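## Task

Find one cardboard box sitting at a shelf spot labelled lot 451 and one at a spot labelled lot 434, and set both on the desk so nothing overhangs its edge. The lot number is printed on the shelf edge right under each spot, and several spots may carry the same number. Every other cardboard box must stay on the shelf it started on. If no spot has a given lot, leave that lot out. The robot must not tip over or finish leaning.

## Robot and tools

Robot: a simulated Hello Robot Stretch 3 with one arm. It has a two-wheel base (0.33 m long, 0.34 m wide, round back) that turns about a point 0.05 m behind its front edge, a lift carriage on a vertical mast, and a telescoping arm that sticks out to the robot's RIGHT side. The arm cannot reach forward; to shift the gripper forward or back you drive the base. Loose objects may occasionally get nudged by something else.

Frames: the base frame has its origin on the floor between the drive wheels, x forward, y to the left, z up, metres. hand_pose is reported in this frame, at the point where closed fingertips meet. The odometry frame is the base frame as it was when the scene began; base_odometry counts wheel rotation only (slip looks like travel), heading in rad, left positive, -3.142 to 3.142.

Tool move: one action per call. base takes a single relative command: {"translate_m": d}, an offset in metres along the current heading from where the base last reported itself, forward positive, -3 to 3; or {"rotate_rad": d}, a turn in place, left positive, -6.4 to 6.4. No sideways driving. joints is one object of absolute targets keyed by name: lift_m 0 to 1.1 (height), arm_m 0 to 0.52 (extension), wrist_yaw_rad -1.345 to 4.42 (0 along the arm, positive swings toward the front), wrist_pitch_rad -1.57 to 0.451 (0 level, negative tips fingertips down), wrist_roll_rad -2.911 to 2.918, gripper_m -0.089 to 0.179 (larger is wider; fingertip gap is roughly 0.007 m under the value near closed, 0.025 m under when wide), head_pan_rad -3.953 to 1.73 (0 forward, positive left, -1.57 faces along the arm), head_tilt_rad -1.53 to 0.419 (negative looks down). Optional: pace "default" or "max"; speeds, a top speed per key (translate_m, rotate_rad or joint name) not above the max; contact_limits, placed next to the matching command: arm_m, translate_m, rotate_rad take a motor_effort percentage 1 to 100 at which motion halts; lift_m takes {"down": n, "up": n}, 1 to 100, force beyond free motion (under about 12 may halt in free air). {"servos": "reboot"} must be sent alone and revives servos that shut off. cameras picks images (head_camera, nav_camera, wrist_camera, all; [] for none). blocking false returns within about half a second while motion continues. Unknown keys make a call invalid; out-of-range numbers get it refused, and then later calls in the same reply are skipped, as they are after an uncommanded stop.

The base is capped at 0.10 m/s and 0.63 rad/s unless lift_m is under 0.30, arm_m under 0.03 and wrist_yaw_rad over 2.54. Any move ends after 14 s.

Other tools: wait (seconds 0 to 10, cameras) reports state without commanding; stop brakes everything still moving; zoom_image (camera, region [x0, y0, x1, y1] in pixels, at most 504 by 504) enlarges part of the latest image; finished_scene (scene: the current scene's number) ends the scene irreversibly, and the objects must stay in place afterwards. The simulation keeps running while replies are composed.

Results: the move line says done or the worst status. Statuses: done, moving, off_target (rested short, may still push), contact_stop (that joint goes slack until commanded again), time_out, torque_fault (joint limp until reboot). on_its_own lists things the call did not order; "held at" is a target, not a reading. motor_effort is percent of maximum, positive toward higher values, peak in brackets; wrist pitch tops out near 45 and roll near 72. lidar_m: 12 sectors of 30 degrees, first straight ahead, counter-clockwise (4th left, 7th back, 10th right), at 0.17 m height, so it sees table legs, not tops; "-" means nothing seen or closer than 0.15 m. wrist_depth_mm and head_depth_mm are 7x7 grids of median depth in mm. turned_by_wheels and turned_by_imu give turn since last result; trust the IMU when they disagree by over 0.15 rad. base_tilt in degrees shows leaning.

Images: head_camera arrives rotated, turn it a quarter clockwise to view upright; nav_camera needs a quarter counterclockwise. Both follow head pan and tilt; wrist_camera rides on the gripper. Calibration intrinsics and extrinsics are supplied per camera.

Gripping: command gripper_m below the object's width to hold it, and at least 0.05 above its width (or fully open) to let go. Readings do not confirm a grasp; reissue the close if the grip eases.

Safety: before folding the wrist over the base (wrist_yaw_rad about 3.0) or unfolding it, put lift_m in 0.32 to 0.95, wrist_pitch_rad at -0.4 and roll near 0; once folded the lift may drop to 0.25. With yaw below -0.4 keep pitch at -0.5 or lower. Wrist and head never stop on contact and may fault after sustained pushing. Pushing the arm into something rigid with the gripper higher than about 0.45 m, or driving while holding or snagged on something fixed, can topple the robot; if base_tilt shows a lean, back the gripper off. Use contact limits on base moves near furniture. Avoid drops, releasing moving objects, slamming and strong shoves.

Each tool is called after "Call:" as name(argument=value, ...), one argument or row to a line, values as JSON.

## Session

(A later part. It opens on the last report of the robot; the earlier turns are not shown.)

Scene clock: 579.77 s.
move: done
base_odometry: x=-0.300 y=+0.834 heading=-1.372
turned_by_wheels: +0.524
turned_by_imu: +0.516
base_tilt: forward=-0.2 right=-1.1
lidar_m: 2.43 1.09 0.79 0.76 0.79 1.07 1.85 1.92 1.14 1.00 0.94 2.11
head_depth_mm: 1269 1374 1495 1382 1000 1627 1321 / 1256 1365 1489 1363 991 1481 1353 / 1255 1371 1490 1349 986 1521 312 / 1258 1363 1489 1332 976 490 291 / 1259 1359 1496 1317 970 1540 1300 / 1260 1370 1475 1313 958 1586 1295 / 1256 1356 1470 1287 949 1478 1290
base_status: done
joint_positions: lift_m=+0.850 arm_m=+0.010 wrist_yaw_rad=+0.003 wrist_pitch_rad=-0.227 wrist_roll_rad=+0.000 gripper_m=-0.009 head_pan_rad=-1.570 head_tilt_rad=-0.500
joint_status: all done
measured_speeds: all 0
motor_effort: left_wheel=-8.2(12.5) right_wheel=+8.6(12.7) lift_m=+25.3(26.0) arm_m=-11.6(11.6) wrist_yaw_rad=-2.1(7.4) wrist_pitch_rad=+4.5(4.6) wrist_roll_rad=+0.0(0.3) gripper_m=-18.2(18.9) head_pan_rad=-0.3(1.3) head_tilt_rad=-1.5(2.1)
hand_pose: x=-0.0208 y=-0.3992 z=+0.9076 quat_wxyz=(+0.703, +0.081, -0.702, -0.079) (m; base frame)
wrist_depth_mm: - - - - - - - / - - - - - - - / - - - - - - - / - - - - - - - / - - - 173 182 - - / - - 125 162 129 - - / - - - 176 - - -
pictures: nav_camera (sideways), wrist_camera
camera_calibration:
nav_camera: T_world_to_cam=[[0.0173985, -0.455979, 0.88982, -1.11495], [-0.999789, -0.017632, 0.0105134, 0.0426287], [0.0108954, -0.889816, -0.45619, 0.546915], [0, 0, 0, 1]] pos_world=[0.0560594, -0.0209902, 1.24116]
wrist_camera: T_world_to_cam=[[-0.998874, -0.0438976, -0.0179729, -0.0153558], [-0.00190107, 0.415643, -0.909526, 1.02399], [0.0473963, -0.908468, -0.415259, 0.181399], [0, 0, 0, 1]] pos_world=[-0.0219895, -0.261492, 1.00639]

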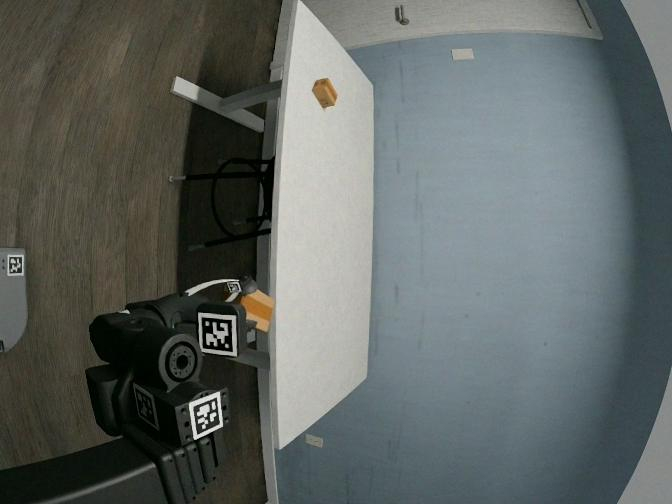

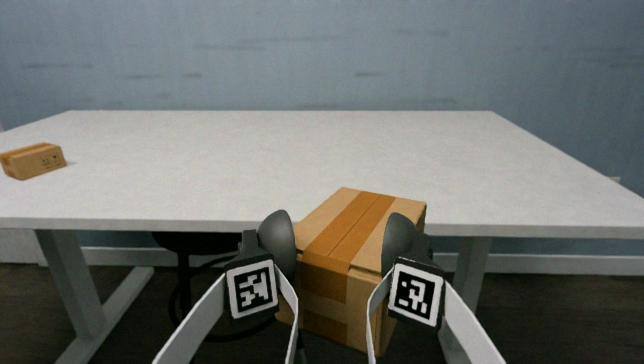

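Call:
move(
  joints={"arm_m":0.495},
  cameras=[],
)

Call:
move(
  joints={"lift_m":0.73},
  cameras=[],
)

Call:
move(
  joints={"lift_m":0.698},
  speeds={"lift_m":0.025},
  contact_limits={"lift_m":{"down":13}},
  cameras=["wrist_camera"],
)

Scene clock: 592.80 s.
move: done
base_odometry: x=-0.300 y=+0.834 heading=-1.372
turned_by_wheels: +0.000
turned_by_imu: +0.000
base_tilt: forward=-0.2 right=-1.3
lidar_m: 2.43 1.09 0.79 0.76 0.79 1.07 1.85 1.91 1.14 1.00 0.94 2.12
head_depth_mm: 1268 1371 1509 1372 960 302 - / 1265 1368 1490 1369 390 1432 1284 / 1258 1369 1486 618 984 1597 1315 / 1263 1356 1481 656 974 1590 1302 / 1254 1356 1486 1321 969 1537 1296 / 1247 1360 1470 1303 959 1585 1295 / 1257 1354 1473 1288 950 1484 1286
base_status: not commanded
joint_positions: lift_m=+0.850 arm_m=+0.495 wrist_yaw_rad=+0.003 wrist_pitch_rad=-0.227 wrist_roll_rad=+0.000 gripper_m=-0.009 head_pan_rad=-1.570 head_tilt_rad=-0.500
joint_status: all done
measured_speeds: all 0
motor_effort: left_wheel=-8.0(8.9) right_wheel=+8.5(9.3) lift_m=+27.0(27.2) arm_m=+11.9(15.3) wrist_yaw_rad=-4.1(4.5) wrist_pitch_rad=+4.4(4.6) wrist_roll_rad=-0.2(0.3) gripper_m=-18.3(19.0) head_pan_rad=-0.2(1.4) head_tilt_rad=-1.5(2.3)
hand_pose: x=-0.0208 y=-0.8842 z=+0.9076 quat_wxyz=(+0.703, +0.081, -0.702, -0.079) (m; base frame)
wrist_depth_mm: - - - - - - - / - - - - - - - / - - - - - - - / - - - - - - - / - - - 172 151 - - / - - 125 163 127 - - / - - 110 168 130 - -
pictures: none
No camera images: "cameras" was empty.

Scene clock: 594.73 s.
move: done
base_odometry: x=-0.300 y=+0.834 heading=-1.372
turned_by_wheels: +0.000
turned_by_imu: +0.000
base_tilt: forward=-0.3 right=-1.1
lidar_m: 2.42 1.09 0.79 0.76 0.79 1.07 1.85 1.92 1.14 1.00 0.94 2.11
head_depth_mm: 1272 1376 1484 1372 1000 1630 1323 / 1265 1369 1492 1366 989 447 367 / 1262 1363 1485 1348 665 1554 1313 / 1257 1357 1477 1335 712 1595 1300 / 1253 1357 1485 1328 968 1540 1303 / 1255 1357 1477 1303 958 1576 1301 / 1255 1349 1474 1286 951 1482 1284
base_status: not commanded
joint_positions: lift_m=+0.730 arm_m=+0.495 wrist_yaw_rad=+0.003 wrist_pitch_rad=-0.227 wrist_roll_rad=+0.000 gripper_m=-0.009 head_pan_rad=-1.570 head_tilt_rad=-0.500
joint_status: all done
measured_speeds: all 0
motor_effort: left_wheel=-8.0(8.6) right_wheel=+8.5(9.1) lift_m=+24.0(27.3) arm_m=+7.3(12.6) wrist_yaw_rad=-2.9(4.1) wrist_pitch_rad=+4.5(4.6) wrist_roll_rad=+0.1(0.3) gripper_m=-17.9(18.8) head_pan_rad=-0.7(1.7) head_tilt_rad=-2.0(2.5)
hand_pose: x=-0.0208 y=-0.8842 z=+0.7876 quat_wxyz=(+0.703, +0.081, -0.702, -0.079) (m; base frame)
wrist_depth_mm: - - - - - - - / - - - - - - - / - - - - - - - / - - - - - - - / - - - 172 151 - - / - - 125 163 126 - - / - - 110 168 130 - -
pictures: none
No camera images: "cameras" was empty.

Scene clock: 596.43 s.
move: done
base_odometry: x=-0.300 y=+0.834 heading=-1.372
turned_by_wheels: +0.000
turned_by_imu: +0.000
base_tilt: forward=-0.3 right=-1.2
lidar_m: 2.43 1.09 0.79 0.76 0.79 1.07 1.85 1.91 1.14 1.00 0.94 2.11
head_depth_mm: 1263 1378 1491 1383 1001 1621 1326 / 1267 1367 1498 1368 991 1380 391 / 1266 1368 1487 1352 684 1501 1277 / 1265 1365 1483 1333 717 1602 1304 / 1261 1354 1482 1319 972 1542 1301 / 1263 1356 1469 1306 959 1578 1289 / 1257 1360 1472 1297 955 1486 1279
base_status: not commanded
joint_positions: lift_m=+0.698 arm_m=+0.495 wrist_yaw_rad=+0.003 wrist_pitch_rad=-0.168 wrist_roll_rad=+0.000 gripper_m=-0.009 head_pan_rad=-1.570 head_tilt_rad=-0.500
joint_status: all done
measured_speeds: all 0
motor_effort: left_wheel=-8.1(8.6) right_wheel=+7.0(9.1) lift_m=+19.3(26.7) arm_m=+3.2(7.7) wrist_yaw_rad=-3.1(4.8) wrist_pitch_rad=-6.4(6.7) wrist_roll_rad=+0.2(0.3) gripper_m=-17.8(18.9) head_pan_rad=-0.5(1.6) head_tilt_rad=-2.1(2.8)
contact_limits: lift_m down 13 (down: maximum 72; up: maximum 65)
hand_pose: x=-0.0208 y=-0.8886 z=+0.7702 quat_wxyz=(+0.705, +0.060, -0.704, -0.059) (m; base frame)
wrist_depth_mm: - - - - - - - / - - - - - - - / - - - - - - - / - - - - - - - / - - - 170 151 - - / - - 125 162 126 - - / - - 109 168 158 - -
pictures: wrist_camera
camera_calibration:
wrist_camera: T_world_to_cam=[[-0.99887, -0.0449037, -0.0155781, -0.0420258], [-0.00170408, 0.361383, -0.932416, 1.07178], [0.0474986, -0.931335, -0.361052, -0.382374], [0, 0, 0, 1]] pos_world=[-0.0219897, -0.745329, 0.860633]

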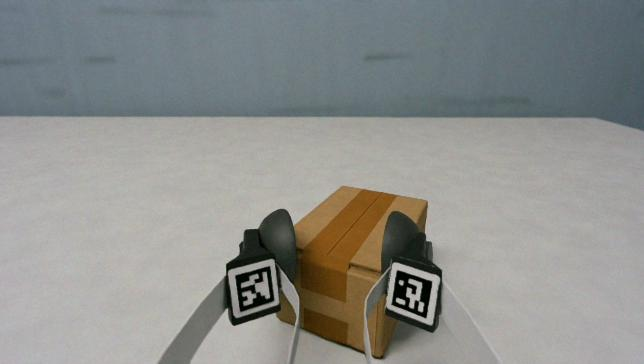

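Call:
move(
  joints={"gripper_m":0.179},
  cameras=[],
)

Call:
move(
  joints={"arm_m":0.2},
  cameras=["wrist_camera","nav_camera"],
)

Scene clock: 604.93 s.
move: done
base_odometry: x=-0.300 y=+0.834 heading=-1.372
turned_by_wheels: +0.000
turned_by_imu: +0.000
base_tilt: forward=-0.2 right=-1.2
lidar_m: 2.42 1.09 0.79 0.76 0.79 1.07 1.86 1.91 1.14 1.00 0.94 2.11
head_depth_mm: 1268 1365 1496 1377 998 1636 1323 / 1265 1376 1484 1364 991 1376 391 / 1259 1368 1481 1348 685 1513 1278 / 1268 1361 1483 1336 715 1602 1302 / 1264 1365 1482 1316 931 1548 1295 / 1253 1359 1482 1300 959 1582 1299 / 1255 1350 1479 1286 953 1479 1292
base_status: not commanded
joint_positions: lift_m=+0.698 arm_m=+0.495 wrist_yaw_rad=+0.000 wrist_pitch_rad=-0.214 wrist_roll_rad=+0.000 gripper_m=+0.179 head_pan_rad=-1.570 head_tilt_rad=-0.500
joint_status: all done
measured_speeds: all 0
motor_effort: left_wheel=-8.1(8.4) right_wheel=+8.9(9.0) lift_m=+30.4(31.7) arm_m=-9.0(9.0) wrist_yaw_rad=+0.2(3.5) wrist_pitch_rad=+2.1(6.6) wrist_roll_rad=+0.3(0.4) gripper_m=+1.0(85.2) head_pan_rad=-0.7(1.8) head_tilt_rad=-2.2(2.9)
contact_limits: lift_m down 13 (down: maximum 72; up: maximum 65)
hand_pose: x=-0.0215 y=-0.8853 z=+0.7588 quat_wxyz=(+0.703, +0.076, -0.703, -0.076) (m; base frame)
wrist_depth_mm: - - - - - - - / - - - - - - - / - - - - - - - / - - - 193 204 - - / - 142 - 163 170 - - / - 126 - 169 166 - - / - - - - - - 105
pictures: none
No camera images: "cameras" was empty.

Scene clock: 608.33 s.
move: done
base_odometry: x=-0.300 y=+0.834 heading=-1.372
turned_by_wheels: +0.000
turned_by_imu: +0.000
base_tilt: forward=-0.4 right=-1.2
lidar_m: 2.43 1.09 0.79 0.76 0.79 1.07 1.85 1.91 1.14 1.00 0.94 2.12
head_depth_mm: 1266 1370 1491 1383 997 1629 1321 / 1267 1371 1492 1363 990 1454 390 / 1263 1362 1489 1349 982 1601 420 / 1257 1365 1485 1335 975 539 448 / 1257 1361 1483 1323 966 1489 1303 / 1266 1357 1479 1311 962 1578 1292 / 1253 1356 1474 1284 951 1482 1284
base_status: not commanded
joint_positions: lift_m=+0.698 arm_m=+0.200 wrist_yaw_rad=+0.000 wrist_pitch_rad=-0.214 wrist_roll_rad=+0.000 gripper_m=+0.179 head_pan_rad=-1.570 head_tilt_rad=-0.500
joint_status: all done
measured_speeds: all 0
motor_effort: left_wheel=-7.7(8.4) right_wheel=+7.5(8.6) lift_m=+27.1(31.3) arm_m=-12.6(14.5) wrist_yaw_rad=-0.8(2.0) wrist_pitch_rad=+2.3(2.3) wrist_roll_rad=-0.1(0.4) gripper_m=+0.1(1.3) head_pan_rad=-1.4(1.8) head_tilt_rad=-2.2(3.1)
contact_limits: lift_m down 13 (down: maximum 72; up: maximum 65)
hand_pose: x=-0.0215 y=-0.5902 z=+0.7586 quat_wxyz=(+0.703, +0.076, -0.703, -0.076) (m; base frame)
wrist_depth_mm: - - - - - - - / - - - - - - - / - - - 435 - - - / - - - - - - - / - 143 - - - - - / 118 145 - - - - - / 118 - - - - 972 105
pictures: nav_camera (sideways), wrist_camera
camera_calibration:
nav_camera: T_world_to_cam=[[0.0173985, -0.455979, 0.88982, -1.11495], [-0.999789, -0.017632, 0.0105134, 0.0426287], [0.0108954, -0.889816, -0.45619, 0.546915], [0, 0, 0, 1]] pos_world=[0.0560594, -0.0209902, 1.24116]
wrist_camera: T_world_to_cam=[[-0.999004, -0.0410277, -0.0175142, -0.0257926], [-0.000577261, 0.404467, -0.914553, 0.965081], [0.0446059, -0.913632, -0.404088, -0.0655388], [0, 0, 0, 1]] pos_world=[-0.0222864, -0.45128, 0.855682]

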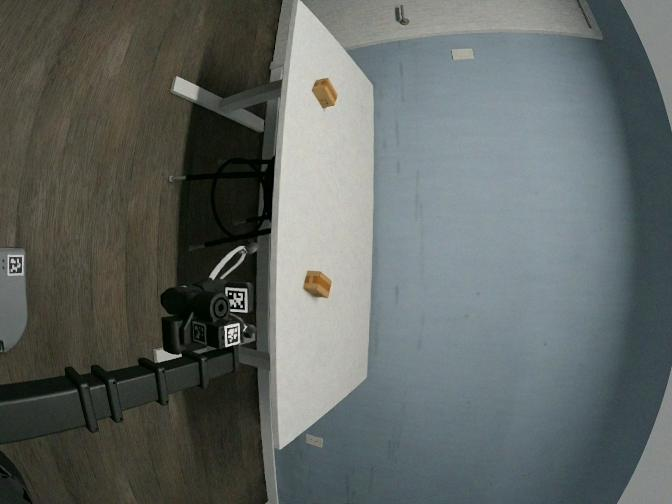

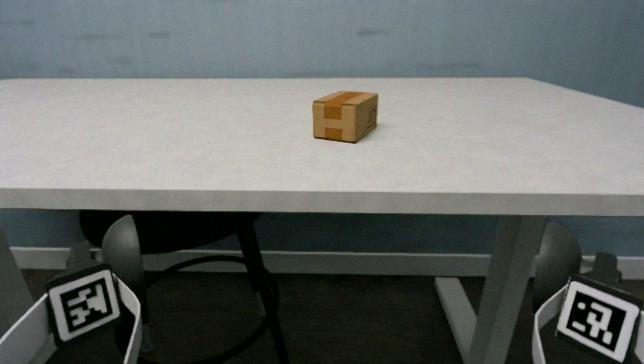

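Scene 3: queue the same looks.

Call:
finished_scene(
  scene=2,
)

The scene is finished: the task was done.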